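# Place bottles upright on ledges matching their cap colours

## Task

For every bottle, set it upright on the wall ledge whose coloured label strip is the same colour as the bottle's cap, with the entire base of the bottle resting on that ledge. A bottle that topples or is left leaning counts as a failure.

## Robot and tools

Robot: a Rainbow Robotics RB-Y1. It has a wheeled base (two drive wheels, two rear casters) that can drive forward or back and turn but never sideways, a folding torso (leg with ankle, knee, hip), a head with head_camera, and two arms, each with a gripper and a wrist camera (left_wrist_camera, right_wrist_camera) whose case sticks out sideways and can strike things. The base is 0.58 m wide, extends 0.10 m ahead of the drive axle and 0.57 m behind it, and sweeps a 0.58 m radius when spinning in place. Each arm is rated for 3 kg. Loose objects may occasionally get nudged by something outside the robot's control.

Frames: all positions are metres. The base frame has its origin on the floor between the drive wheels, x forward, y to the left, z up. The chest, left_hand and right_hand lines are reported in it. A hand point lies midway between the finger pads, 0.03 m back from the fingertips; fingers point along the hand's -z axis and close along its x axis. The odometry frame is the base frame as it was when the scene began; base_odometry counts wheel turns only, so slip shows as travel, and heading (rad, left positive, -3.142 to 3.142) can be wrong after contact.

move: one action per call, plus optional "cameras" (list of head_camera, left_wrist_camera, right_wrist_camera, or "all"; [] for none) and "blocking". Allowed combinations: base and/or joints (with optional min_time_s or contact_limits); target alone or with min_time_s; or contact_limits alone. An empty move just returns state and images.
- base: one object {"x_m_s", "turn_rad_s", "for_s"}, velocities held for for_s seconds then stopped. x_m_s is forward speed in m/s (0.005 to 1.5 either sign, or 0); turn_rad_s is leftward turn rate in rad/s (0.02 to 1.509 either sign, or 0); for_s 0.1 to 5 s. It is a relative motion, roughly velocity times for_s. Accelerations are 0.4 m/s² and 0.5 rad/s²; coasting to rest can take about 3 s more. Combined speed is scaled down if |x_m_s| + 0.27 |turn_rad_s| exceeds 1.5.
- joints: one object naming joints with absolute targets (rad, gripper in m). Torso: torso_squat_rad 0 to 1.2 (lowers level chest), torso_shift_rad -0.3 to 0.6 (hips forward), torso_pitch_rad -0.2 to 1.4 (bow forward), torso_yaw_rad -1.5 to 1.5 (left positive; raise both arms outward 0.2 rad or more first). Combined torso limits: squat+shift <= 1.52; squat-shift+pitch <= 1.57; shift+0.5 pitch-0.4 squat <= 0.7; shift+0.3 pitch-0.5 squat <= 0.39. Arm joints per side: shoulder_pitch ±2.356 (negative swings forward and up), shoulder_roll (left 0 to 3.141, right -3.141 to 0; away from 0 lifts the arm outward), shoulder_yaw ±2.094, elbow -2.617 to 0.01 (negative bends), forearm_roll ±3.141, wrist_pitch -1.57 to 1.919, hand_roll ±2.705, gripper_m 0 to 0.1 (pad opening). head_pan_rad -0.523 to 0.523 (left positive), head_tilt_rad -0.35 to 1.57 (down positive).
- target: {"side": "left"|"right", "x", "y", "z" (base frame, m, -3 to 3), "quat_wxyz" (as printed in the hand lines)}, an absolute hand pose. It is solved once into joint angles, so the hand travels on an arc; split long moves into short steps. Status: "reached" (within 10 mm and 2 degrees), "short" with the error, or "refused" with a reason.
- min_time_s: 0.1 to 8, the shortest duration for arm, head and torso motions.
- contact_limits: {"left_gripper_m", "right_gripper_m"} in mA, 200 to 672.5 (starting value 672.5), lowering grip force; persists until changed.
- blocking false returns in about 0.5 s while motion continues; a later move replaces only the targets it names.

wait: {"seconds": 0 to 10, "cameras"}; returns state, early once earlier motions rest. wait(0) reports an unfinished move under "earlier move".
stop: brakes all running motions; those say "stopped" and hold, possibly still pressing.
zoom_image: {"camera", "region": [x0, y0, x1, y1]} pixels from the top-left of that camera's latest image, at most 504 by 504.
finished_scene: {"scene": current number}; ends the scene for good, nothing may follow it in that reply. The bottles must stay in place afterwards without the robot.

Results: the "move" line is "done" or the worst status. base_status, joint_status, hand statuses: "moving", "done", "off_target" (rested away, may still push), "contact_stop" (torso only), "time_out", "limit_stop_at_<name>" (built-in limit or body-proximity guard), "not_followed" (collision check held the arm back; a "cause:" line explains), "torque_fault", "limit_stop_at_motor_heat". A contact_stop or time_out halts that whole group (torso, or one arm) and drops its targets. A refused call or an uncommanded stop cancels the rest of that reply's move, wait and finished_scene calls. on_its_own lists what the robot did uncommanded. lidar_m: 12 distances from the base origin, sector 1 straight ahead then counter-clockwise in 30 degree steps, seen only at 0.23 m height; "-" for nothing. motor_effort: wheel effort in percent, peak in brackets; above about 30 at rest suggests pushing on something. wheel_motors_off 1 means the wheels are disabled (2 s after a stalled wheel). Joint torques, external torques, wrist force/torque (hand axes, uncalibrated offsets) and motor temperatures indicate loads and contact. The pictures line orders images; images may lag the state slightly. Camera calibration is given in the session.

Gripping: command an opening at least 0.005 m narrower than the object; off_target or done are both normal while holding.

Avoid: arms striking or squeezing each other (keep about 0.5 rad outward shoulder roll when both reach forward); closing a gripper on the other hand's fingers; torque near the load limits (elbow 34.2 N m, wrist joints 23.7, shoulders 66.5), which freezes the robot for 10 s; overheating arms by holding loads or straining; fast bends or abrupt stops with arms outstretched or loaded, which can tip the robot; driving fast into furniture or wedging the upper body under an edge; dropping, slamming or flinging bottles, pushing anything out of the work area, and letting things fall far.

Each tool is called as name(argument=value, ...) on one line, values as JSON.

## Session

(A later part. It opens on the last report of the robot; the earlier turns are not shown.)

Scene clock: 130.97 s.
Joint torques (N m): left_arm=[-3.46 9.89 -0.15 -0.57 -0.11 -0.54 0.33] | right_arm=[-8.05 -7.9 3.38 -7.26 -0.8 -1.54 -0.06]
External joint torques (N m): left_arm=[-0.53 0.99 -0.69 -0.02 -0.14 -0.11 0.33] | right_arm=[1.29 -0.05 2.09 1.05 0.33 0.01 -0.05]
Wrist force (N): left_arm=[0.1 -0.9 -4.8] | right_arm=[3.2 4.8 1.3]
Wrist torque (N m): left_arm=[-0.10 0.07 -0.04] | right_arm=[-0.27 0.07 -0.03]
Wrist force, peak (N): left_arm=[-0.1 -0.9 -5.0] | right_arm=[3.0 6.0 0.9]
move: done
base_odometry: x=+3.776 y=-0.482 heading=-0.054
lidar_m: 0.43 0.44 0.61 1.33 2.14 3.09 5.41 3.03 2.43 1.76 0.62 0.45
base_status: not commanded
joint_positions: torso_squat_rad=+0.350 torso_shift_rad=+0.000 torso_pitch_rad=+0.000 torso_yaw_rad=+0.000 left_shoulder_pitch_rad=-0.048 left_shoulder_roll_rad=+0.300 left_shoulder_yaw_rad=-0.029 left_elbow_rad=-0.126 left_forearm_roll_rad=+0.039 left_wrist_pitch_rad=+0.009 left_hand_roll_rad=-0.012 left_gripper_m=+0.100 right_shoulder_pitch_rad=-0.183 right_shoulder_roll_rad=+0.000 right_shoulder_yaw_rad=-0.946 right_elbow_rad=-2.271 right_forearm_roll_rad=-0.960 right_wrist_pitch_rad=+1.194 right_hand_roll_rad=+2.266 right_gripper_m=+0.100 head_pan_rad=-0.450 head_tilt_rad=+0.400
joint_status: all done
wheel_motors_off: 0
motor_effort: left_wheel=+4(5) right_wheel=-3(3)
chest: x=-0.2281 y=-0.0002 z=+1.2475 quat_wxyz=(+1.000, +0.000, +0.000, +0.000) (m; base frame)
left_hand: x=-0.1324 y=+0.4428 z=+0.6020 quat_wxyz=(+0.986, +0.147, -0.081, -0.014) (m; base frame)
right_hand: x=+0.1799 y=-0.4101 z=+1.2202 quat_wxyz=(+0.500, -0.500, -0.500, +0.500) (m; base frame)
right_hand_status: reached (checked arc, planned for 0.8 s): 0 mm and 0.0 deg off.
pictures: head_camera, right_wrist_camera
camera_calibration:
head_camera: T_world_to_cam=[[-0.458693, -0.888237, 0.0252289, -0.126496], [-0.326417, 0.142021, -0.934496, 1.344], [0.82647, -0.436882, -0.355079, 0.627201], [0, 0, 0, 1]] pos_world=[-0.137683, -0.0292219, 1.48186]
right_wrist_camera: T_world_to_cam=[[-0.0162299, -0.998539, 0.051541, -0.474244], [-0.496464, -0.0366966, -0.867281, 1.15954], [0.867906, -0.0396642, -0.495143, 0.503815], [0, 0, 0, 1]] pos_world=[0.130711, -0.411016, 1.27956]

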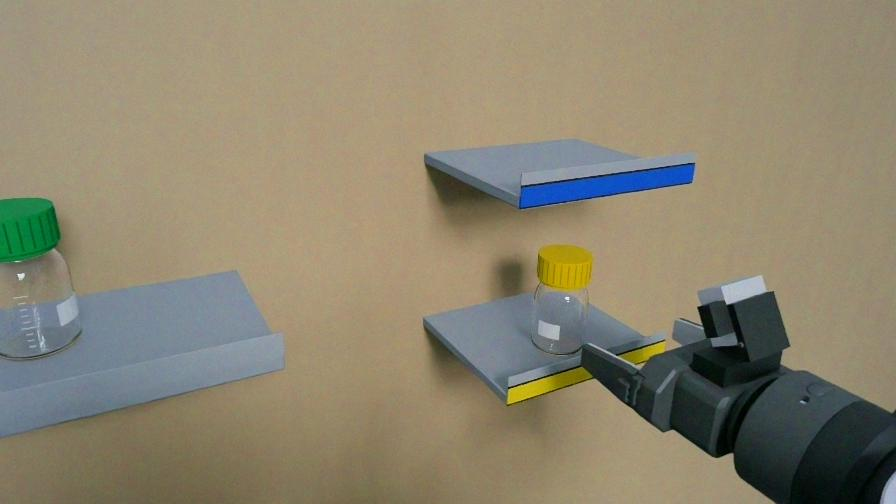

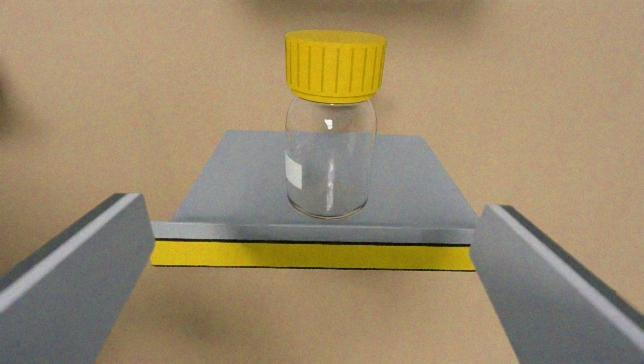

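move(target={"side": "right", "x": 0.17, "y": -0.39, "z": 1.33, "quat_wxyz": [0.5, -0.5, -0.5, 0.5]}, min_time_s=0.8)

move(target={"side": "right", "x": 0.18, "y": -0.38, "z": 1.44, "quat_wxyz": [0.5, -0.5, -0.5, 0.5]}, min_time_s=0.8)

move(joints={"torso_yaw_rad": 1.0, "head_pan_rad": -0.2, "head_tilt_rad": 0.3}, min_time_s=2.0, cameras=["head_camera", "right_wrist_camera"])

Scene clock: 138.37 s.
Joint torques (N m): left_arm=[-2.71 10.04 -0.4 -0.62 -0.03 -0.46 0.35] | right_arm=[-10.95 -10.41 2.33 -4.28 -0.48 -1.81 0.12]
External joint torques (N m): left_arm=[0.21 1.15 -0.94 -0.08 -0.06 -0.03 0.35] | right_arm=[-0.04 -0.69 1.61 0.72 0.03 0.13 0.13]
Wrist force (N): left_arm=[0.2 -0.9 -4.8] | right_arm=[2.8 4.2 0.5]
Wrist torque (N m): left_arm=[-0.09 0.10 -0.04] | right_arm=[-0.16 0.01 0.00]
Wrist force, peak (N): left_arm=[-0.1 -0.7 -5.1] | right_arm=[3.4 5.9 0.4]
move: done
base_odometry: x=+3.776 y=-0.482 heading=-0.054
lidar_m: 0.43 0.44 0.61 1.33 2.14 3.09 5.41 3.03 2.43 1.76 0.62 0.45
base_status: not commanded
joint_positions: torso_squat_rad=+0.350 torso_shift_rad=+0.000 torso_pitch_rad=+0.000 torso_yaw_rad=+0.000 left_shoulder_pitch_rad=-0.048 left_shoulder_roll_rad=+0.300 left_shoulder_yaw_rad=-0.029 left_elbow_rad=-0.126 left_forearm_roll_rad=+0.039 left_wrist_pitch_rad=+0.009 left_hand_roll_rad=-0.012 left_gripper_m=+0.100 right_shoulder_pitch_rad=-0.383 right_shoulder_roll_rad=-0.246 right_shoulder_yaw_rad=-0.907 right_elbow_rad=-2.456 right_forearm_roll_rad=-0.788 right_wrist_pitch_rad=+1.474 right_hand_roll_rad=+1.840 right_gripper_m=+0.100 head_pan_rad=-0.450 head_tilt_rad=+0.400
joint_status: all done
wheel_motors_off: 0
motor_effort: left_wheel=+4(5) right_wheel=-1(3)
chest: x=-0.2281 y=-0.0002 z=+1.2475 quat_wxyz=(+1.000, +0.000, +0.000, +0.000) (m; base frame)
left_hand: x=-0.1324 y=+0.4428 z=+0.6020 quat_wxyz=(+0.986, +0.147, -0.081, -0.014) (m; base frame)
right_hand: x=+0.1694 y=-0.3905 z=+1.3300 quat_wxyz=(+0.500, -0.502, -0.500, +0.499) (m; base frame)
right_hand_status: reached (checked arc, planned for 0.8 s): 1 mm and 0.2 deg off.
pictures: none

Scene clock: 139.57 s.
Joint torques (N m): left_arm=[-2.66 9.8 -0.29 -0.6 -0.07 -0.44 0.2] | right_arm=[-13.15 -11.93 1.55 -1.6 -0.04 -1.86 0.18]
External joint torques (N m): left_arm=[0.26 0.91 -0.83 -0.06 -0.1 -0.02 0.2] | right_arm=[0.37 -0.43 1.62 0.38 -0.06 0.15 0.19]
Wrist force (N): left_arm=[0.0 -0.7 -4.8] | right_arm=[2.9 4.1 0.8]
Wrist torque (N m): left_arm=[-0.11 0.08 -0.05] | right_arm=[-0.18 0.00 -0.02]
Wrist force, peak (N): left_arm=[0.1 -0.5 -5.1] | right_arm=[3.3 5.9 0.3]
move: done
base_odometry: x=+3.776 y=-0.482 heading=-0.054
lidar_m: 0.43 0.45 0.61 1.32 2.14 3.09 5.40 3.03 2.43 1.77 0.62 0.45
base_status: not commanded
joint_positions: torso_squat_rad=+0.350 torso_shift_rad=+0.000 torso_pitch_rad=+0.000 torso_yaw_rad=+0.000 left_shoulder_pitch_rad=-0.048 left_shoulder_roll_rad=+0.300 left_shoulder_yaw_rad=-0.029 left_elbow_rad=-0.126 left_forearm_roll_rad=+0.039 left_wrist_pitch_rad=+0.009 left_hand_roll_rad=-0.012 left_gripper_m=+0.100 right_shoulder_pitch_rad=-0.705 right_shoulder_roll_rad=-0.589 right_shoulder_yaw_rad=-0.777 right_elbow_rad=-2.349 right_forearm_roll_rad=-0.706 right_wrist_pitch_rad=+1.702 right_hand_roll_rad=+1.550 right_gripper_m=+0.100 head_pan_rad=-0.450 head_tilt_rad=+0.400
joint_status: all done
wheel_motors_off: 0
motor_effort: left_wheel=+4(5) right_wheel=-3(3)
chest: x=-0.2280 y=-0.0002 z=+1.2475 quat_wxyz=(+1.000, +0.000, +0.000, +0.000) (m; base frame)
left_hand: x=-0.1324 y=+0.4428 z=+0.6020 quat_wxyz=(+0.986, +0.147, -0.081, -0.014) (m; base frame)
right_hand: x=+0.1793 y=-0.3802 z=+1.4399 quat_wxyz=(+0.500, -0.501, -0.500, +0.499) (m; base frame)
right_hand_status: reached (checked arc, planned for 0.8 s): 1 mm and 0.1 deg off.
pictures: none

Scene clock: 141.87 s.
Joint torques (N m): left_arm=[-3.42 9.81 -0.15 -0.45 -0.09 -0.41 0.26] | right_arm=[-13.01 -11.57 1.07 -1.67 0.01 -1.86 0.11]
External joint torques (N m): left_arm=[-0.46 0.9 -0.69 0.11 -0.13 0.02 0.26] | right_arm=[0.52 -0.09 1.13 0.31 -0.01 0.15 0.11]
Wrist force (N): left_arm=[0.0 -0.7 -4.6] | right_arm=[2.7 5.5 0.9]
Wrist torque (N m): left_arm=[-0.12 0.08 -0.06] | right_arm=[-0.35 -0.02 -0.07]
Wrist force, peak (N): left_arm=[0.4 -0.6 -5.3] | right_arm=[3.8 5.4 0.5]
move: done
base_odometry: x=+3.776 y=-0.482 heading=-0.054
lidar_m: 0.43 0.45 0.62 1.32 2.14 3.09 5.41 3.03 2.43 1.77 0.63 0.44
base_status: not commanded
joint_positions: torso_squat_rad=+0.350 torso_shift_rad=+0.000 torso_pitch_rad=+0.000 torso_yaw_rad=+1.000 left_shoulder_pitch_rad=-0.048 left_shoulder_roll_rad=+0.300 left_shoulder_yaw_rad=-0.029 left_elbow_rad=-0.126 left_forearm_roll_rad=+0.039 left_wrist_pitch_rad=+0.009 left_hand_roll_rad=-0.012 left_gripper_m=+0.100 right_shoulder_pitch_rad=-0.705 right_shoulder_roll_rad=-0.589 right_shoulder_yaw_rad=-0.777 right_elbow_rad=-2.349 right_forearm_roll_rad=-0.706 right_wrist_pitch_rad=+1.702 right_hand_roll_rad=+1.550 right_gripper_m=+0.100 head_pan_rad=-0.200 head_tilt_rad=+0.300
joint_status: all done
wheel_motors_off: 0
motor_effort: left_wheel=+4(4) right_wheel=-2(3)
chest: x=-0.2280 y=-0.0002 z=+1.2475 quat_wxyz=(+0.878, +0.000, +0.000, +0.479) (m; base frame)
left_hand: x=-0.5488 y=+0.3198 z=+0.6019 quat_wxyz=(+0.872, +0.168, -0.001, +0.460) (m; base frame)
right_hand: x=+0.3117 y=+0.1373 z=+1.4402 quat_wxyz=(+0.199, -0.200, -0.679, +0.678) (m; base frame)
pictures: head_camera, right_wrist_camera
camera_calibration:
head_camera: T_world_to_cam=[[0.696579, -0.717122, 0.0226818, 0.135584], [-0.170811, -0.196456, -0.96552, 1.42275], [0.696852, 0.668686, -0.259339, 0.456939], [0, 0, 0, 1]] pos_world=[-0.169842, 0.0711896, 1.48912]
right_wrist_camera: T_world_to_cam=[[0.830288, -0.554866, 0.0524019, -0.262856], [-0.236624, -0.436077, -0.868243, 1.41109], [0.50461, 0.708492, -0.493364, 0.528247], [0, 0, 0, 1]] pos_world=[0.285586, 0.0952345, 1.49956]

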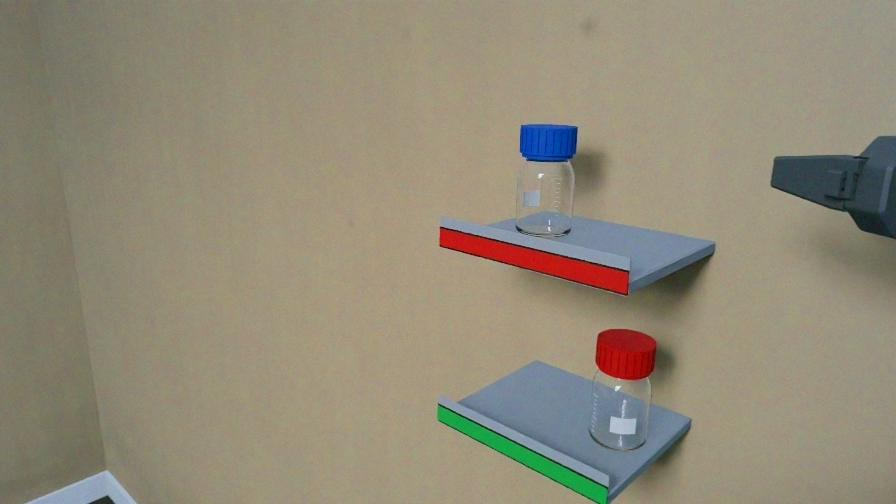

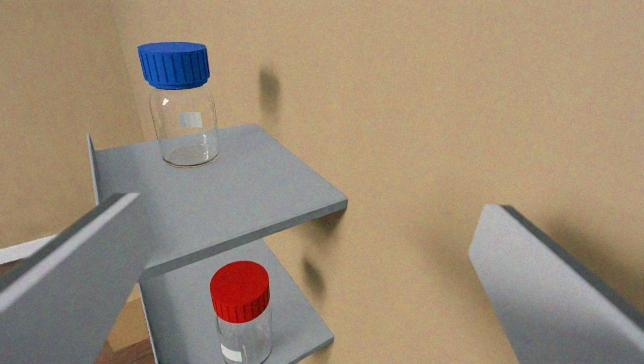

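move(target={"side": "right", "x": 0.22, "y": 0.25, "z": 1.43, "quat_wxyz": [0.2988, -0.2988, -0.6409, 0.6409]}, min_time_s=1.2, cameras=["head_camera"])

move(target={"side": "right", "x": 0.2167, "y": 0.349, "z": 1.4, "quat_wxyz": [0.3536, -0.3536, -0.6124, 0.6124]}, min_time_s=1.0, cameras=["head_camera", "right_wrist_camera"])

Scene clock: 145.60 s.
Joint torques (N m): left_arm=[-2.96 9.73 -0.22 -0.5 0 -0.45 0.23] | right_arm=[-16.98 -6.35 -2.25 -1.57 0.51 -1.5 0.13]
External joint torques (N m): left_arm=[0 0.81 -0.76 0.06 -0.03 -0.02 0.23] | right_arm=[-0.03 -0.29 1.42 0.18 -0.22 0.34 0.14]
Wrist force (N): left_arm=[0.1 -0.7 -4.5] | right_arm=[3.0 5.1 0.5]
Wrist torque (N m): left_arm=[-0.13 0.10 -0.05] | right_arm=[-0.33 0.01 -0.05]
Wrist force, peak (N): left_arm=[0.2 -0.8 -5.0] | right_arm=[4.8 5.0 0.7]
move: done
base_odometry: x=+3.776 y=-0.482 heading=-0.054
lidar_m: 0.43 0.44 0.61 1.33 2.13 3.10 5.40 3.03 2.42 1.76 0.61 0.45
base_status: not commanded
joint_positions: torso_squat_rad=+0.350 torso_shift_rad=+0.000 torso_pitch_rad=+0.000 torso_yaw_rad=+1.000 left_shoulder_pitch_rad=-0.048 left_shoulder_roll_rad=+0.300 left_shoulder_yaw_rad=-0.029 left_elbow_rad=-0.126 left_forearm_roll_rad=+0.039 left_wrist_pitch_rad=+0.009 left_hand_roll_rad=-0.012 left_gripper_m=+0.100 right_shoulder_pitch_rad=-0.912 right_shoulder_roll_rad=-0.433 right_shoulder_yaw_rad=+0.080 right_elbow_rad=-2.370 right_forearm_roll_rad=+0.261 right_wrist_pitch_rad=+1.836 right_hand_roll_rad=+1.161 right_gripper_m=+0.100 head_pan_rad=-0.200 head_tilt_rad=+0.300
joint_status: all done
wheel_motors_off: 0
motor_effort: left_wheel=+4(4) right_wheel=-2(3)
chest: x=-0.2280 y=-0.0002 z=+1.2475 quat_wxyz=(+0.878, +0.000, +0.000, +0.479) (m; base frame)
left_hand: x=-0.5487 y=+0.3198 z=+0.6019 quat_wxyz=(+0.872, +0.168, -0.001, +0.460) (m; base frame)
right_hand: x=+0.2201 y=+0.2499 z=+1.4300 quat_wxyz=(+0.299, -0.299, -0.641, +0.641) (m; base frame)
right_hand_status: reached (checked arc, planned for 1.2 s): 0 mm and 0.0 deg off.
pictures: head_camera
camera_calibration:
head_camera: T_world_to_cam=[[0.696566, -0.717137, 0.0226121, 0.135617], [-0.170861, -0.196404, -0.965522, 1.42276], [0.696852, 0.668686, -0.259339, 0.456869], [0, 0, 0, 1]] pos_world=[-0.169742, 0.0711895, 1.48912]

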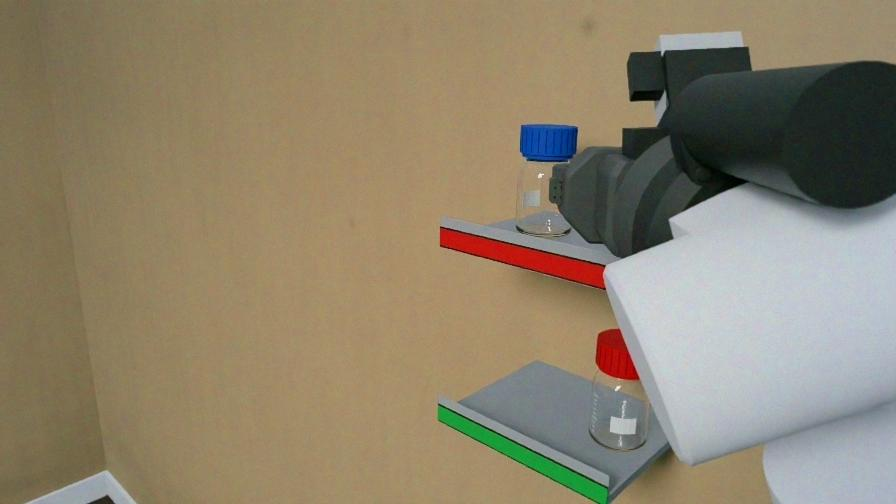

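Scene clock: 146.93 s.
Joint torques (N m): left_arm=[-3.09 10.12 0.42 -0.5 -0.12 -0.59 0.24] | right_arm=[-19.79 -5.83 -3.45 -4.11 1 -1.38 0.18]
External joint torques (N m): left_arm=[-0.14 1.21 -0.12 0.06 -0.15 -0.16 0.25] | right_arm=[0.74 -0.7 1.84 0.41 -0.26 0.17 0.19]
Wrist force (N): left_arm=[0.0 -0.6 -4.4] | right_arm=[3.4 5.5 1.1]
Wrist torque (N m): left_arm=[-0.13 0.07 -0.04] | right_arm=[-0.40 0.09 0.05]
Wrist force, peak (N): left_arm=[-0.2 -0.7 -4.9] | right_arm=[4.1 5.3 1.2]
move: done
base_odometry: x=+3.776 y=-0.482 heading=-0.054
lidar_m: 0.43 0.44 0.61 1.32 2.14 3.10 5.41 3.03 2.43 1.76 0.63 0.45
base_status: not commanded
joint_positions: torso_squat_rad=+0.350 torso_shift_rad=+0.000 torso_pitch_rad=+0.000 torso_yaw_rad=+1.000 left_shoulder_pitch_rad=-0.048 left_shoulder_roll_rad=+0.300 left_shoulder_yaw_rad=-0.029 left_elbow_rad=-0.126 left_forearm_roll_rad=+0.039 left_wrist_pitch_rad=+0.009 left_hand_roll_rad=-0.012 left_gripper_m=+0.100 right_shoulder_pitch_rad=-1.040 right_shoulder_roll_rad=-0.314 right_shoulder_yaw_rad=+0.356 right_elbow_rad=-1.875 right_forearm_roll_rad=+0.576 right_wrist_pitch_rad=+1.692 right_hand_roll_rad=+0.877 right_gripper_m=+0.100 head_pan_rad=-0.200 head_tilt_rad=+0.300
joint_status: all done
wheel_motors_off: 0
motor_effort: left_wheel=+4(4) right_wheel=-2(3)
chest: x=-0.2280 y=-0.0002 z=+1.2475 quat_wxyz=(+0.878, +0.000, +0.000, +0.479) (m; base frame)
left_hand: x=-0.5487 y=+0.3198 z=+0.6019 quat_wxyz=(+0.872, +0.168, -0.001, +0.460) (m; base frame)
right_hand: x=+0.2168 y=+0.3489 z=+1.4000 quat_wxyz=(+0.354, -0.354, -0.612, +0.612) (m; base frame)
right_hand_status: reached (checked arc, planned for 1.0 s): 0 mm and 0.0 deg off.
pictures: head_camera, right_wrist_camera
camera_calibration:
head_camera: T_world_to_cam=[[0.696566, -0.717137, 0.0226121, 0.135617], [-0.170861, -0.196404, -0.965522, 1.42276], [0.696852, 0.668686, -0.259339, 0.456869], [0, 0, 0, 1]] pos_world=[-0.169742, 0.0711895, 1.48912]
right_wrist_camera: T_world_to_cam=[[0.484584, -0.873238, 0.0513155, 0.123002], [-0.411811, -0.279494, -0.867349, 1.42813], [0.771745, 0.399171, -0.495047, 0.458707], [0, 0, 0, 1]] pos_world=[0.174508, 0.323461, 1.45945]

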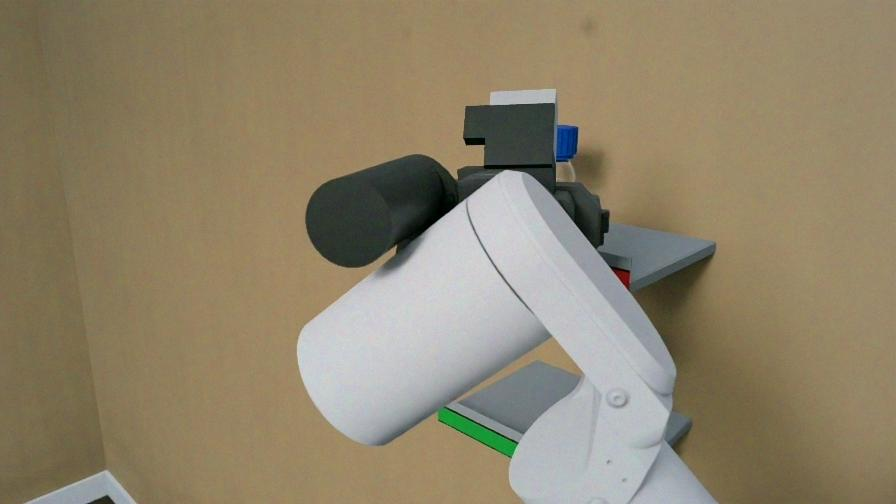

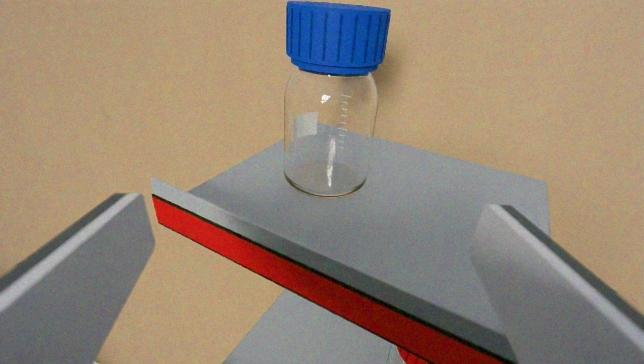

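move(target={"side": "right", "x": 0.2847, "y": 0.381, "z": 1.4, "quat_wxyz": [0.3536, -0.3536, -0.6124, 0.6124]}, min_time_s=0.8, cameras=["right_wrist_camera"])

move(target={"side": "right", "x": 0.349, "y": 0.419, "z": 1.4, "quat_wxyz": [0.3536, -0.3536, -0.6124, 0.6124]}, min_time_s=0.8, cameras=["head_camera", "right_wrist_camera"])

Scene clock: 148.80 s.
Joint torques (N m): left_arm=[-2.87 9.91 -0.07 -0.48 -0.14 -0.44 0.33] | right_arm=[-22.65 -7.4 -5.42 -5.3 1.06 -1.12 -0.06]
External joint torques (N m): left_arm=[0.09 1 -0.61 0.08 -0.17 -0.01 0.33] | right_arm=[0.04 -0.42 -0.11 0.41 -0.33 0.33 -0.05]
Wrist force (N): left_arm=[0.1 -0.5 -4.7] | right_arm=[3.2 4.8 0.6]
Wrist torque (N m): left_arm=[-0.15 0.09 -0.04] | right_arm=[-0.29 0.06 0.01]
Wrist force, peak (N): left_arm=[0.0 -0.9 -5.0] | right_arm=[3.6 5.8 1.1]
move: done
base_odometry: x=+3.776 y=-0.482 heading=-0.054
lidar_m: 0.43 0.45 0.60 1.33 2.13 3.10 5.41 3.03 2.42 1.76 0.62 0.45
base_status: not commanded
joint_positions: torso_squat_rad=+0.350 torso_shift_rad=+0.000 torso_pitch_rad=+0.000 torso_yaw_rad=+1.000 left_shoulder_pitch_rad=-0.048 left_shoulder_roll_rad=+0.300 left_shoulder_yaw_rad=-0.029 left_elbow_rad=-0.126 left_forearm_roll_rad=+0.039 left_wrist_pitch_rad=+0.009 left_hand_roll_rad=-0.012 left_gripper_m=+0.100 right_shoulder_pitch_rad=-1.075 right_shoulder_roll_rad=-0.388 right_shoulder_yaw_rad=+0.285 right_elbow_rad=-1.621 right_forearm_roll_rad=+0.483 right_wrist_pitch_rad=+1.454 right_hand_roll_rad=+0.802 right_gripper_m=+0.100 head_pan_rad=-0.200 head_tilt_rad=+0.300
joint_status: all done
wheel_motors_off: 0
motor_effort: left_wheel=+4(4) right_wheel=-2(3)
chest: x=-0.2280 y=-0.0002 z=+1.2475 quat_wxyz=(+0.878, +0.000, +0.000, +0.479) (m; base frame)
left_hand: x=-0.5487 y=+0.3198 z=+0.6019 quat_wxyz=(+0.872, +0.168, -0.001, +0.460) (m; base frame)
right_hand: x=+0.2846 y=+0.3809 z=+1.3999 quat_wxyz=(+0.353, -0.354, -0.612, +0.612) (m; base frame)
right_hand_status: reached (checked arc, planned for 0.8 s): 0 mm and 0.0 deg off.
pictures: right_wrist_camera
camera_calibration:
right_wrist_camera: T_world_to_cam=[[0.484869, -0.873055, 0.0517477, 0.117331], [-0.411455, -0.279921, -0.867381, 1.46502], [0.771756, 0.399274, -0.494948, 0.393375], [0, 0, 0, 1]] pos_world=[0.242309, 0.355462, 1.45936]

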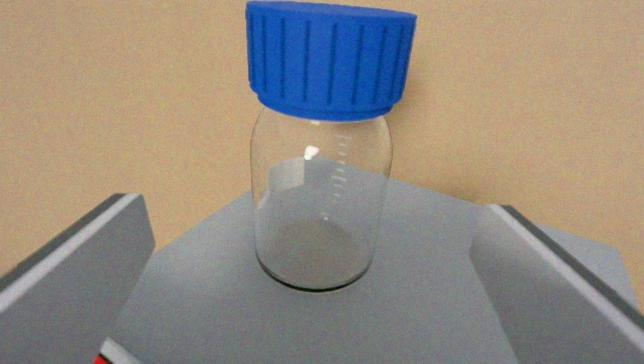

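Scene clock: 150.13 s.
Joint torques (N m): left_arm=[-2.81 10.14 -0.01 -0.27 -0.16 -0.48 0.16] | right_arm=[-13.81 -13.59 -4.73 -0.58 0.81 -0.06 0.12]
External joint torques (N m): left_arm=[0.18 1.25 -0.54 0.3 -0.19 -0.05 0.16] | right_arm=[11.31 -4.88 0.05 6.33 -0.63 1.25 0.13]
Wrist force (N): left_arm=[0.0 -0.7 -4.8] | right_arm=[12.3 -7.7 16.3]
Wrist torque (N m): left_arm=[-0.13 0.08 -0.04] | right_arm=[1.61 1.41 -0.01]
Wrist force, peak (N): left_arm=[0.2 -0.7 -4.9] | right_arm=[8.5 -37.1 25.7]
move: done
base_odometry: x=+3.776 y=-0.482 heading=-0.054
lidar_m: 0.42 0.45 0.61 1.33 2.13 3.09 5.41 3.02 2.43 1.77 0.63 0.45
base_status: not commanded
joint_positions: torso_squat_rad=+0.350 torso_shift_rad=+0.000 torso_pitch_rad=-0.001 torso_yaw_rad=+1.000 left_shoulder_pitch_rad=-0.048 left_shoulder_roll_rad=+0.300 left_shoulder_yaw_rad=-0.029 left_elbow_rad=-0.126 left_forearm_roll_rad=+0.039 left_wrist_pitch_rad=+0.009 left_hand_roll_rad=-0.012 left_gripper_m=+0.100 right_shoulder_pitch_rad=-1.194 right_shoulder_roll_rad=-0.426 right_shoulder_yaw_rad=+0.263 right_elbow_rad=-1.242 right_forearm_roll_rad=+0.440 right_wrist_pitch_rad=+1.185 right_hand_roll_rad=+0.709 right_gripper_m=+0.100 head_pan_rad=-0.200 head_tilt_rad=+0.300
joint_status: all done
wheel_motors_off: 0
motor_effort: left_wheel=+9(11) right_wheel=-5(6)
chest: x=-0.2287 y=-0.0004 z=+1.2475 quat_wxyz=(+0.878, +0.000, -0.001, +0.480) (m; base frame)
left_hand: x=-0.5487 y=+0.3198 z=+0.6017 quat_wxyz=(+0.872, +0.168, -0.001, +0.460) (m; base frame)
right_hand: x=+0.3461 y=+0.4188 z=+1.4026 quat_wxyz=(+0.352, -0.353, -0.615, +0.612) (m; base frame)
right_hand_status: reached (checked arc, planned for 0.8 s): 4 mm and 0.4 deg off.
pictures: head_camera, right_wrist_camera
camera_calibration:
head_camera: T_world_to_cam=[[0.696649, -0.717039, 0.0231416, 0.135316], [-0.16976, -0.196102, -0.965777, 1.42317], [0.697038, 0.668879, -0.258339, 0.456323], [0, 0, 0, 1]] pos_world=[-0.170745, 0.070888, 1.48922]
right_wrist_camera: T_world_to_cam=[[0.488232, -0.87126, 0.0503517, 0.120452], [-0.407696, -0.278715, -0.869541, 1.50446], [0.77163, 0.40401, -0.491287, 0.324941], [0, 0, 0, 1]] pos_world=[0.303818, 0.39298, 1.46176]

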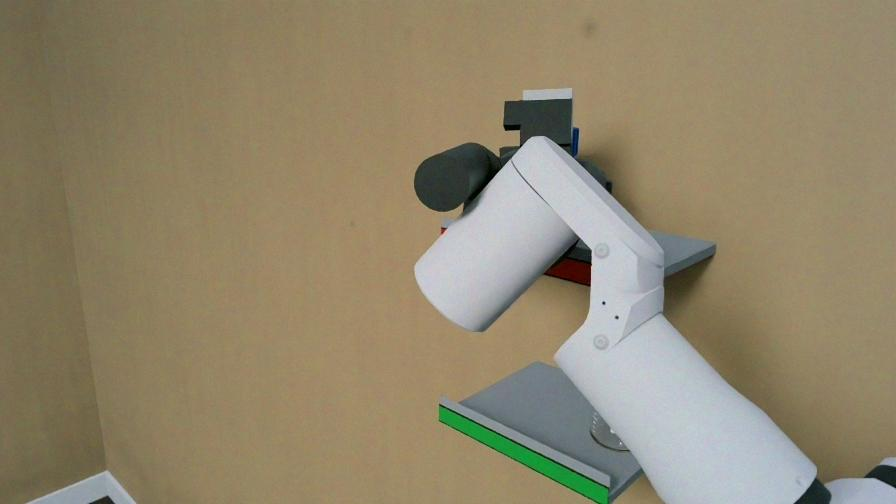

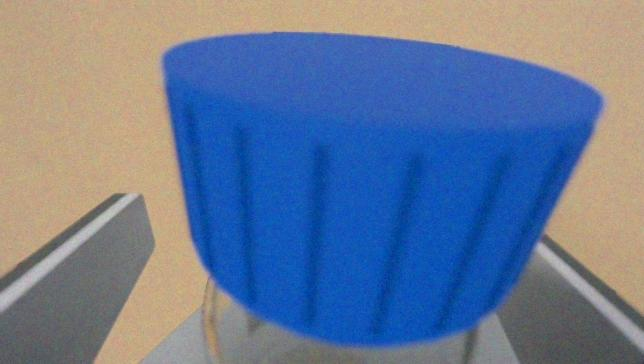

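move(target={"side": "right", "x": 0.347, "y": 0.419, "z": 1.43, "quat_wxyz": [0.3536, -0.3536, -0.6124, 0.6124]}, min_time_s=0.8, cameras=["head_camera", "right_wrist_camera"])

Scene clock: 151.70 s.
Joint torques (N m): left_arm=[-2.95 10 0.08 -0.65 -0.1 -0.43 0.23] | right_arm=[-25.02 -10.35 -5.32 -5.72 1.04 -0.96 -0.02]
External joint torques (N m): left_arm=[0.01 1.09 -0.46 -0.09 -0.13 0 0.23] | right_arm=[0.32 -1.45 -0.84 1.08 -0.37 0.42 -0.02]
Wrist force (N): left_arm=[0.1 -0.7 -4.7] | right_arm=[2.8 4.7 1.7]
Wrist torque (N m): left_arm=[-0.12 0.09 -0.04] | right_arm=[-0.30 0.00 -0.18]
Wrist force, peak (N): left_arm=[0.2 -0.8 -5.0] | right_arm=[14.0 -6.5 19.5]
move: done
base_odometry: x=+3.776 y=-0.482 heading=-0.054
lidar_m: 0.43 0.45 0.61 1.33 2.13 3.09 5.41 3.03 2.43 1.77 0.63 0.45
base_status: not commanded
joint_positions: torso_squat_rad=+0.350 torso_shift_rad=+0.000 torso_pitch_rad=+0.000 torso_yaw_rad=+1.000 left_shoulder_pitch_rad=-0.048 left_shoulder_roll_rad=+0.300 left_shoulder_yaw_rad=-0.029 left_elbow_rad=-0.126 left_forearm_roll_rad=+0.039 left_wrist_pitch_rad=+0.009 left_hand_roll_rad=-0.012 left_gripper_m=+0.100 right_shoulder_pitch_rad=-1.269 right_shoulder_roll_rad=-0.433 right_shoulder_yaw_rad=+0.246 right_elbow_rad=-1.192 right_forearm_roll_rad=+0.410 right_wrist_pitch_rad=+1.197 right_hand_roll_rad=+0.751 right_gripper_m=+0.100 head_pan_rad=-0.200 head_tilt_rad=+0.300
joint_status: all done
wheel_motors_off: 0
motor_effort: left_wheel=+9(10) right_wheel=-4(5)
chest: x=-0.2281 y=-0.0003 z=+1.2475 quat_wxyz=(+0.878, +0.000, +0.000, +0.479) (m; base frame)
left_hand: x=-0.5487 y=+0.3198 z=+0.6019 quat_wxyz=(+0.872, +0.168, -0.001, +0.460) (m; base frame)
right_hand: x=+0.3476 y=+0.4192 z=+1.4293 quat_wxyz=(+0.354, -0.353, -0.612, +0.613) (m; base frame)
right_hand_status: reached (checked arc, planned for 0.8 s): 1 mm and 0.1 deg off.
pictures: head_camera, right_wrist_camera
camera_calibration:
head_camera: T_world_to_cam=[[0.696612, -0.717092, 0.0225908, 0.135579], [-0.170715, -0.196258, -0.965577, 1.4228], [0.696842, 0.668776, -0.259135, 0.456761], [0, 0, 0, 1]] pos_world=[-0.169843, 0.0709888, 1.48912]
right_wrist_camera: T_world_to_cam=[[0.48501, -0.872994, 0.051441, 0.119043], [-0.412243, -0.280114, -0.866944, 1.52687], [0.771247, 0.39927, -0.495744, 0.345279], [0, 0, 0, 1]] pos_world=[0.305408, 0.393762, 1.48875]

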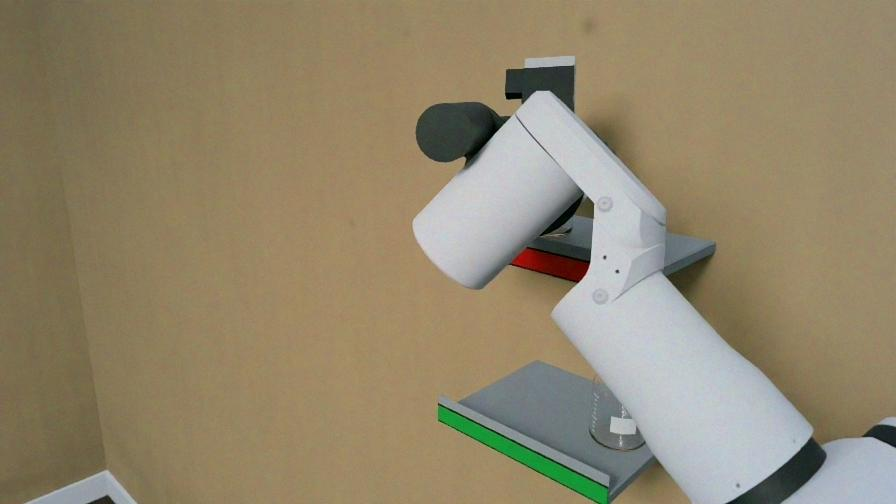

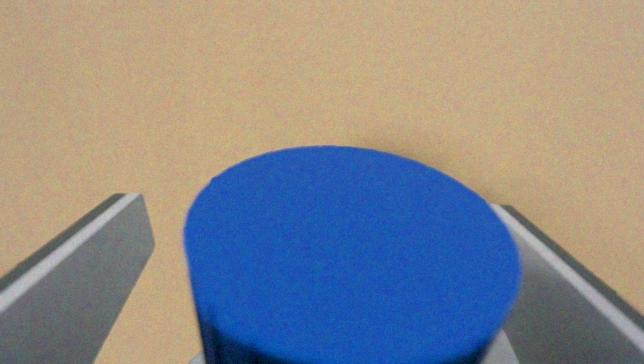

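move(target={"side": "right", "x": 0.3505, "y": 0.414, "z": 1.43, "quat_wxyz": [0.3536, -0.3536, -0.6124, 0.6124]}, min_time_s=0.5, cameras=["right_wrist_camera"])

move(joints={"right_gripper_m": 0.045}, cameras=["right_wrist_camera"])

Scene clock: 153.53 s.
Joint torques (N m): left_arm=[-2.95 9.81 -0.17 -0.5 -0.13 -0.51 0.22] | right_arm=[-22.92 -10.64 -5.44 -6.34 1.33 -1.05 0.31]
External joint torques (N m): left_arm=[0.01 0.9 -0.71 0.06 -0.16 -0.08 0.22] | right_arm=[2.29 -1.73 -0.89 0.4 -0.06 0.33 0.32]
Wrist force (N): left_arm=[0.0 -0.6 -4.5] | right_arm=[3.5 4.5 1.4]
Wrist torque (N m): left_arm=[-0.14 0.08 -0.04] | right_arm=[-0.28 0.15 -0.18]
Wrist force, peak (N): left_arm=[-0.1 -0.3 -5.1] | right_arm=[3.9 5.0 1.5]
move: done
base_odometry: x=+3.776 y=-0.482 heading=-0.054
lidar_m: 0.43 0.45 0.62 1.33 2.13 3.09 5.41 3.02 2.43 1.77 0.63 0.45
base_status: not commanded
joint_positions: torso_squat_rad=+0.350 torso_shift_rad=+0.000 torso_pitch_rad=+0.000 torso_yaw_rad=+1.000 left_shoulder_pitch_rad=-0.048 left_shoulder_roll_rad=+0.300 left_shoulder_yaw_rad=-0.029 left_elbow_rad=-0.126 left_forearm_roll_rad=+0.039 left_wrist_pitch_rad=+0.009 left_hand_roll_rad=-0.012 left_gripper_m=+0.100 right_shoulder_pitch_rad=-1.257 right_shoulder_roll_rad=-0.444 right_shoulder_yaw_rad=+0.240 right_elbow_rad=-1.217 right_forearm_roll_rad=+0.401 right_wrist_pitch_rad=+1.203 right_hand_roll_rad=+0.761 right_gripper_m=+0.100 head_pan_rad=-0.200 head_tilt_rad=+0.300
joint_status: all done
wheel_motors_off: 0
motor_effort: left_wheel=+9(9) right_wheel=-4(5)
chest: x=-0.2281 y=-0.0003 z=+1.2475 quat_wxyz=(+0.878, +0.000, +0.000, +0.479) (m; base frame)
left_hand: x=-0.5487 y=+0.3198 z=+0.6019 quat_wxyz=(+0.872, +0.168, -0.001, +0.460) (m; base frame)
right_hand: x=+0.3502 y=+0.4143 z=+1.4303 quat_wxyz=(+0.353, -0.354, -0.613, +0.612) (m; base frame)
right_hand_status: reached (checked arc, planned for 0.5 s): 0 mm and 0.0 deg off.
pictures: right_wrist_camera
camera_calibration:
right_wrist_camera: T_world_to_cam=[[0.484647, -0.873184, 0.0516407, 0.113345], [-0.411133, -0.279507, -0.867667, 1.52785], [0.772067, 0.399281, -0.494457, 0.343503], [0, 0, 0, 1]] pos_world=[0.30801, 0.388862, 1.48966]

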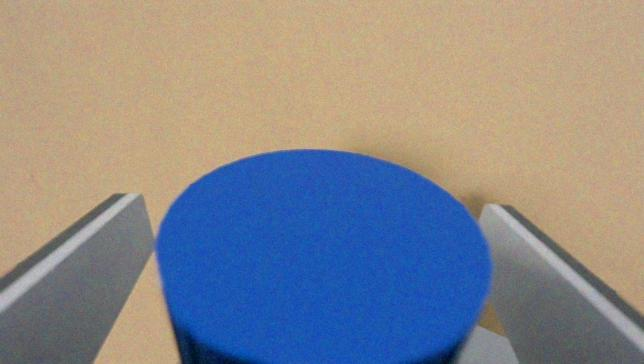

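Scene clock: 154.67 s.
Joint torques (N m): left_arm=[-2.78 10.01 -0.39 -0.45 -0.09 -0.34 0.35] | right_arm=[-22.19 -10.72 -5.33 -5.96 1.04 -1.02 0.24]
External joint torques (N m): left_arm=[0.18 1.1 -0.93 0.11 -0.12 0.09 0.36] | right_arm=[3.03 -1.81 -0.78 0.77 -0.35 0.37 0.25]
Wrist force (N): left_arm=[0.0 -0.7 -4.7] | right_arm=[4.2 4.6 1.1]
Wrist torque (N m): left_arm=[-0.12 0.07 -0.04] | right_arm=[-0.37 0.10 -0.28]
Wrist force, peak (N): left_arm=[0.2 -0.7 -5.0] | right_arm=[3.7 4.8 2.0]
move: off_target
base_odometry: x=+3.776 y=-0.482 heading=-0.054
lidar_m: 0.43 0.44 0.61 1.33 2.13 3.09 5.41 3.03 2.42 1.76 0.62 0.45
base_status: not commanded
joint_positions: torso_squat_rad=+0.350 torso_shift_rad=+0.000 torso_pitch_rad=+0.000 torso_yaw_rad=+1.000 left_shoulder_pitch_rad=-0.048 left_shoulder_roll_rad=+0.300 left_shoulder_yaw_rad=-0.029 left_elbow_rad=-0.126 left_forearm_roll_rad=+0.039 left_wrist_pitch_rad=+0.009 left_hand_roll_rad=-0.012 left_gripper_m=+0.100 right_shoulder_pitch_rad=-1.257 right_shoulder_roll_rad=-0.444 right_shoulder_yaw_rad=+0.240 right_elbow_rad=-1.217 right_forearm_roll_rad=+0.401 right_wrist_pitch_rad=+1.203 right_hand_roll_rad=+0.761 right_gripper_m=+0.053 head_pan_rad=-0.200 head_tilt_rad=+0.300
joint_status: right_gripper_m off_target (ended at +0.053, target +0.045)
wheel_motors_off: 0
motor_effort: left_wheel=+8(9) right_wheel=-3(5)
chest: x=-0.2281 y=-0.0003 z=+1.2475 quat_wxyz=(+0.878, +0.000, +0.000, +0.479) (m; base frame)
left_hand: x=-0.5487 y=+0.3198 z=+0.6019 quat_wxyz=(+0.872, +0.168, -0.001, +0.460) (m; base frame)
right_hand: x=+0.3502 y=+0.4143 z=+1.4303 quat_wxyz=(+0.353, -0.354, -0.613, +0.612) (m; base frame)
pictures: right_wrist_camera
camera_calibration:
right_wrist_camera: T_world_to_cam=[[0.484612, -0.873208, 0.051565, 0.113478], [-0.411176, -0.279432, -0.867671, 1.52784], [0.772066, 0.399281, -0.494458, 0.343504], [0, 0, 0, 1]] pos_world=[0.30801, 0.388861, 1.48966]

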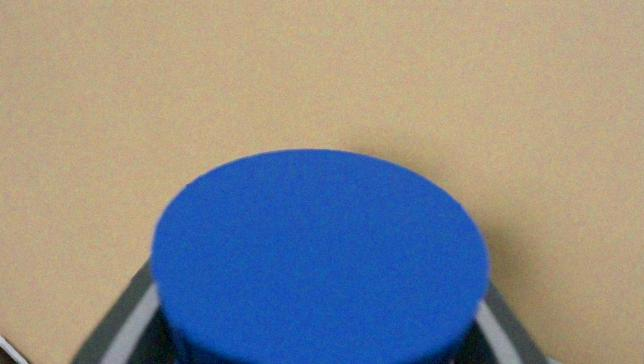

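move(target={"side": "right", "x": 0.35, "y": 0.414, "z": 1.47, "quat_wxyz": [0.3536, -0.3536, -0.6124, 0.6124]}, min_time_s=0.8, cameras=["right_wrist_camera"])

move(target={"side": "right", "x": 0.28, "y": 0.374, "z": 1.49, "quat_wxyz": [0.3536, -0.3536, -0.6124, 0.6124]}, min_time_s=0.8)

move(target={"side": "right", "x": 0.21, "y": 0.333, "z": 1.5, "quat_wxyz": [0.3536, -0.3536, -0.6124, 0.6124]}, min_time_s=0.8, cameras=["head_camera", "right_wrist_camera"])

Scene clock: 156.67 s.
Joint torques (N m): left_arm=[-2.86 9.81 0.12 -0.5 -0.17 -0.54 0.24] | right_arm=[-26.13 -10.93 -4.96 -5.92 1.26 -1.32 0.23]
External joint torques (N m): left_arm=[0.1 0.89 -0.42 0.06 -0.2 -0.11 0.24] | right_arm=[-0.75 -1.82 -0.88 0.69 -0.07 0.15 0.24]
Wrist force (N): left_arm=[0.1 -0.6 -4.8] | right_arm=[4.0 5.6 0.5]
Wrist torque (N m): left_arm=[-0.14 0.09 -0.03] | right_arm=[-0.24 0.18 -0.14]
Wrist force, peak (N): left_arm=[0.2 -1.1 -4.9] | right_arm=[4.0 6.8 1.0]
move: done
base_odometry: x=+3.776 y=-0.482 heading=-0.054
lidar_m: 0.43 0.44 0.61 1.33 2.12 3.10 5.41 3.03 2.43 1.77 0.62 0.45
base_status: not commanded
joint_positions: torso_squat_rad=+0.350 torso_shift_rad=+0.000 torso_pitch_rad=+0.000 torso_yaw_rad=+1.000 left_shoulder_pitch_rad=-0.048 left_shoulder_roll_rad=+0.300 left_shoulder_yaw_rad=-0.029 left_elbow_rad=-0.126 left_forearm_roll_rad=+0.039 left_wrist_pitch_rad=+0.009 left_hand_roll_rad=-0.012 left_gripper_m=+0.100 right_shoulder_pitch_rad=-1.366 right_shoulder_roll_rad=-0.454 right_shoulder_yaw_rad=+0.219 right_elbow_rad=-1.138 right_forearm_roll_rad=+0.362 right_wrist_pitch_rad=+1.210 right_hand_roll_rad=+0.815 right_gripper_m=+0.053 head_pan_rad=-0.200 head_tilt_rad=+0.300
joint_status: all done
wheel_motors_off: 0
motor_effort: left_wheel=+9(9) right_wheel=-4(5)
chest: x=-0.2280 y=-0.0003 z=+1.2475 quat_wxyz=(+0.878, +0.000, +0.000, +0.479) (m; base frame)
left_hand: x=-0.5487 y=+0.3198 z=+0.6020 quat_wxyz=(+0.872, +0.168, -0.001, +0.460) (m; base frame)
right_hand: x=+0.3498 y=+0.4140 z=+1.4696 quat_wxyz=(+0.353, -0.353, -0.612, +0.613) (m; base frame)
right_hand_status: reached (checked arc, planned for 0.8 s): 0 mm and 0.0 deg off.
pictures: right_wrist_camera
camera_calibration:
right_wrist_camera: T_world_to_cam=[[0.485212, -0.872856, 0.0518863, 0.110566], [-0.411386, -0.280242, -0.86731, 1.5616], [0.771577, 0.399484, -0.495057, 0.364401], [0, 0, 0, 1]] pos_world=[0.30761, 0.388563, 1.52906]

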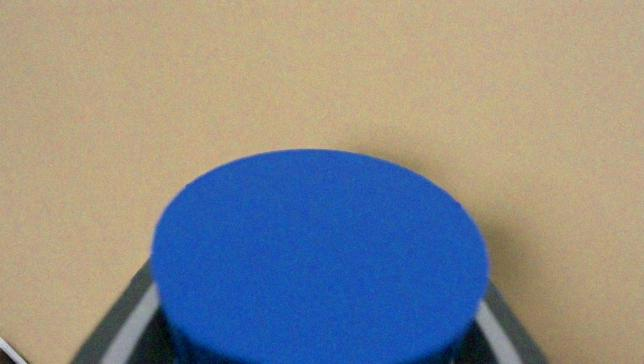

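Scene clock: 157.80 s.
Joint torques (N m): left_arm=[-2.84 9.78 -0.16 -0.51 -0.1 -0.49 0.25] | right_arm=[-21.78 -8.12 -4.9 -4.75 1.48 -1.84 -0.03]
External joint torques (N m): left_arm=[0.12 0.86 -0.69 0.05 -0.13 -0.06 0.25] | right_arm=[1.34 -0.25 -0.21 0.02 0.26 -0.24 -0.02]
Wrist force (N): left_arm=[0.4 -0.8 -4.6] | right_arm=[3.4 6.1 0.9]
Wrist torque (N m): left_arm=[-0.09 0.13 -0.03] | right_arm=[-0.24 0.05 -0.22]
Wrist force, peak (N): left_arm=[0.4 -0.9 -5.0] | right_arm=[4.4 8.5 0.3]
move: done
base_odometry: x=+3.776 y=-0.482 heading=-0.054
lidar_m: 0.43 0.44 0.60 1.33 2.13 3.09 5.41 3.03 2.43 1.77 0.63 0.45
base_status: not commanded
joint_positions: torso_squat_rad=+0.350 torso_shift_rad=+0.000 torso_pitch_rad=+0.000 torso_yaw_rad=+1.000 left_shoulder_pitch_rad=-0.048 left_shoulder_roll_rad=+0.300 left_shoulder_yaw_rad=-0.029 left_elbow_rad=-0.126 left_forearm_roll_rad=+0.039 left_wrist_pitch_rad=+0.009 left_hand_roll_rad=-0.012 left_gripper_m=+0.100 right_shoulder_pitch_rad=-1.316 right_shoulder_roll_rad=-0.419 right_shoulder_yaw_rad=+0.218 right_elbow_rad=-1.511 right_forearm_roll_rad=+0.384 right_wrist_pitch_rad=+1.526 right_hand_roll_rad=+0.923 right_gripper_m=+0.053 head_pan_rad=-0.200 head_tilt_rad=+0.300
joint_status: all done
wheel_motors_off: 0
motor_effort: left_wheel=+7(8) right_wheel=-4(6)
chest: x=-0.2280 y=-0.0002 z=+1.2475 quat_wxyz=(+0.878, +0.000, +0.000, +0.479) (m; base frame)
left_hand: x=-0.5487 y=+0.3198 z=+0.6020 quat_wxyz=(+0.872, +0.168, -0.001, +0.460) (m; base frame)
right_hand: x=+0.2803 y=+0.3744 z=+1.4900 quat_wxyz=(+0.354, -0.354, -0.612, +0.612) (m; base frame)
right_hand_status: reached (checked arc, planned for 0.8 s): 1 mm and 0.0 deg off.
pictures: none

Scene clock: 159.07 s.
Joint torques (N m): left_arm=[-2.82 10.04 0.38 -0.43 -0.18 -0.39 0.32] | right_arm=[-21.53 -6.42 -2.51 -2.68 1 -2.22 -0.21]
External joint torques (N m): left_arm=[0.14 1.13 -0.16 0.13 -0.21 0.04 0.33] | right_arm=[-0.67 0.23 2.38 0.19 0 -0.52 -0.2]
Wrist force (N): left_arm=[-0.2 -0.8 -4.4] | right_arm=[3.4 6.6 0.8]
Wrist torque (N m): left_arm=[-0.12 0.05 -0.04] | right_arm=[-0.36 0.10 -0.24]
Wrist force, peak (N): left_arm=[-0.3 -0.6 -5.1] | right_arm=[3.3 7.2 1.0]
move: done
base_odometry: x=+3.776 y=-0.482 heading=-0.054
lidar_m: 0.43 0.45 0.61 1.33 2.13 3.09 5.41 3.03 2.43 1.76 0.63 0.45
base_status: not commanded
joint_positions: torso_squat_rad=+0.350 torso_shift_rad=+0.000 torso_pitch_rad=+0.000 torso_yaw_rad=+1.000 left_shoulder_pitch_rad=-0.048 left_shoulder_roll_rad=+0.300 left_shoulder_yaw_rad=-0.029 left_elbow_rad=-0.126 left_forearm_roll_rad=+0.039 left_wrist_pitch_rad=+0.009 left_hand_roll_rad=-0.012 left_gripper_m=+0.100 right_shoulder_pitch_rad=-1.327 right_shoulder_roll_rad=-0.363 right_shoulder_yaw_rad=+0.258 right_elbow_rad=-1.785 right_forearm_roll_rad=+0.448 right_wrist_pitch_rad=+1.812 right_hand_roll_rad=+1.011 right_gripper_m=+0.053 head_pan_rad=-0.200 head_tilt_rad=+0.300
joint_status: all done
wheel_motors_off: 0
motor_effort: left_wheel=+6(7) right_wheel=-3(5)
chest: x=-0.2280 y=-0.0002 z=+1.2475 quat_wxyz=(+0.878, +0.000, +0.000, +0.479) (m; base frame)
left_hand: x=-0.5487 y=+0.3198 z=+0.6020 quat_wxyz=(+0.872, +0.168, -0.001, +0.460) (m; base frame)
right_hand: x=+0.2102 y=+0.3330 z=+1.4999 quat_wxyz=(+0.354, -0.353, -0.612, +0.612) (m; base frame)
right_hand_status: reached (checked arc, planned for 0.8 s): 0 mm and 0.0 deg off.
pictures: head_camera, right_wrist_camera
camera_calibration:
head_camera: T_world_to_cam=[[0.696553, -0.717151, 0.0225457, 0.135715], [-0.170909, -0.196354, -0.965523, 1.42275], [0.696853, 0.668685, -0.259338, 0.456868], [0, 0, 0, 1]] pos_world=[-0.169742, 0.0711895, 1.48912]
right_wrist_camera: T_world_to_cam=[[0.484423, -0.873334, 0.0512097, 0.107449], [-0.412177, -0.279476, -0.867181, 1.50747], [0.77165, 0.398975, -0.495353, 0.520039], [0, 0, 0, 1]] pos_world=[0.168008, 0.30766, 1.55935]

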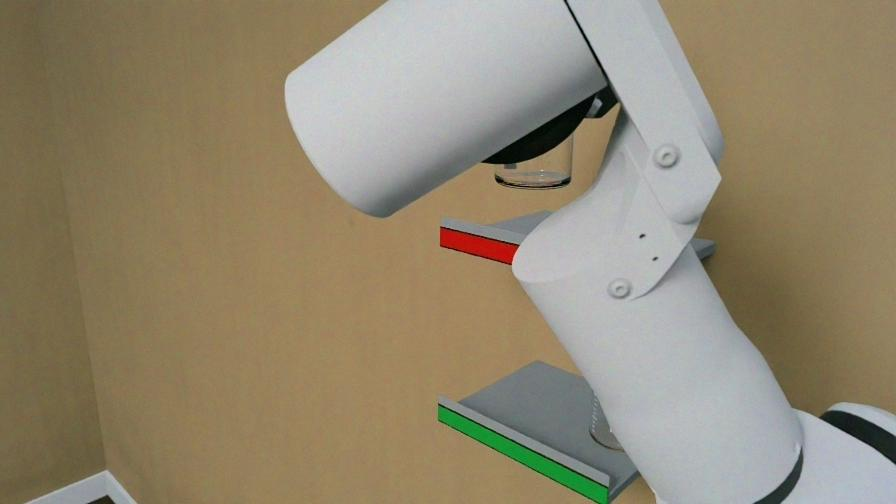

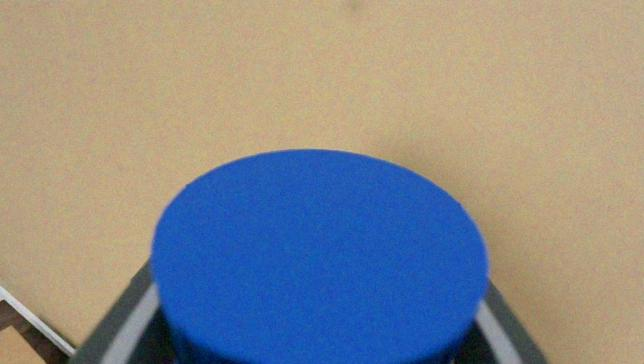

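move(joints={"torso_yaw_rad": 0.0, "head_pan_rad": -0.45, "head_tilt_rad": 0.3}, min_time_s=2.2, cameras=["head_camera"])

Scene clock: 161.77 s.
Joint torques (N m): left_arm=[-2.55 9.82 0.05 -0.59 -0.06 -0.58 0.17] | right_arm=[-20.83 -7.76 -2.74 -2.99 0.98 -1.72 -0.04]
External joint torques (N m): left_arm=[0.37 0.93 -0.49 -0.05 -0.09 -0.15 0.18] | right_arm=[0.02 -1.09 2.16 -0.11 -0.02 -0.02 -0.03]
Wrist force (N): left_arm=[0.1 -0.6 -4.6] | right_arm=[2.9 6.0 0.7]
Wrist torque (N m): left_arm=[-0.13 0.07 -0.03] | right_arm=[-0.29 0.01 -0.23]
Wrist force, peak (N): left_arm=[0.5 -0.6 -5.1] | right_arm=[4.0 6.8 1.9]
move: done
base_odometry: x=+3.776 y=-0.482 heading=-0.054
lidar_m: 0.43 0.45 0.61 1.33 2.13 3.09 5.41 3.04 2.42 1.76 0.62 0.45
base_status: not commanded
joint_positions: torso_squat_rad=+0.350 torso_shift_rad=+0.000 torso_pitch_rad=+0.000 torso_yaw_rad=+0.000 left_shoulder_pitch_rad=-0.048 left_shoulder_roll_rad=+0.300 left_shoulder_yaw_rad=-0.029 left_elbow_rad=-0.126 left_forearm_roll_rad=+0.039 left_wrist_pitch_rad=+0.009 left_hand_roll_rad=-0.012 left_gripper_m=+0.100 right_shoulder_pitch_rad=-1.327 right_shoulder_roll_rad=-0.363 right_shoulder_yaw_rad=+0.258 right_elbow_rad=-1.785 right_forearm_roll_rad=+0.448 right_wrist_pitch_rad=+1.812 right_hand_roll_rad=+1.011 right_gripper_m=+0.053 head_pan_rad=-0.450 head_tilt_rad=+0.300
joint_status: all done
wheel_motors_off: 0
motor_effort: left_wheel=+6(7) right_wheel=-4(5)
chest: x=-0.2280 y=-0.0002 z=+1.2475 quat_wxyz=(+1.000, +0.000, +0.000, +0.000) (m; base frame)
left_hand: x=-0.1322 y=+0.4428 z=+0.6021 quat_wxyz=(+0.986, +0.147, -0.081, -0.014) (m; base frame)
right_hand: x=+0.2894 y=-0.1890 z=+1.4995 quat_wxyz=(+0.604, -0.604, -0.368, +0.368) (m; base frame)
pictures: head_camera
camera_calibration:
head_camera: T_world_to_cam=[[-0.460989, -0.887122, 0.0224406, -0.123006], [-0.240983, 0.100808, -0.96528, 1.40623], [0.854059, -0.450391, -0.260253, 0.495533], [0, 0, 0, 1]] pos_world=[-0.141042, -0.0276964, 1.48912]

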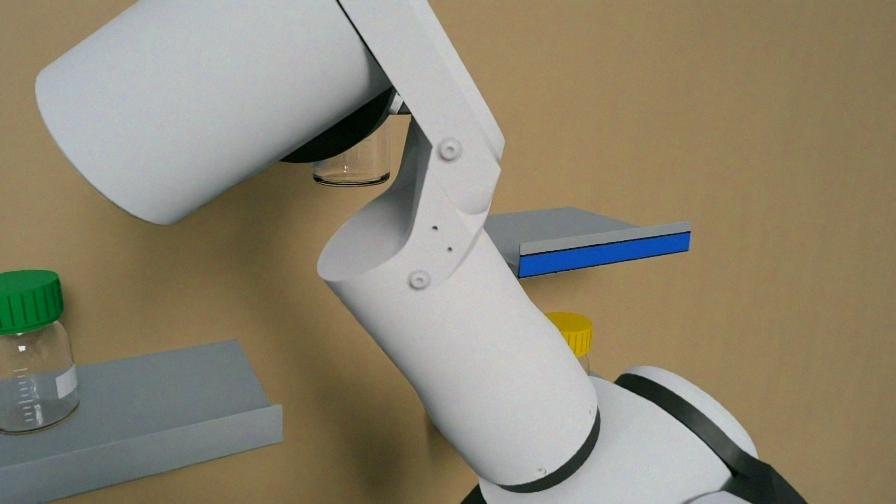

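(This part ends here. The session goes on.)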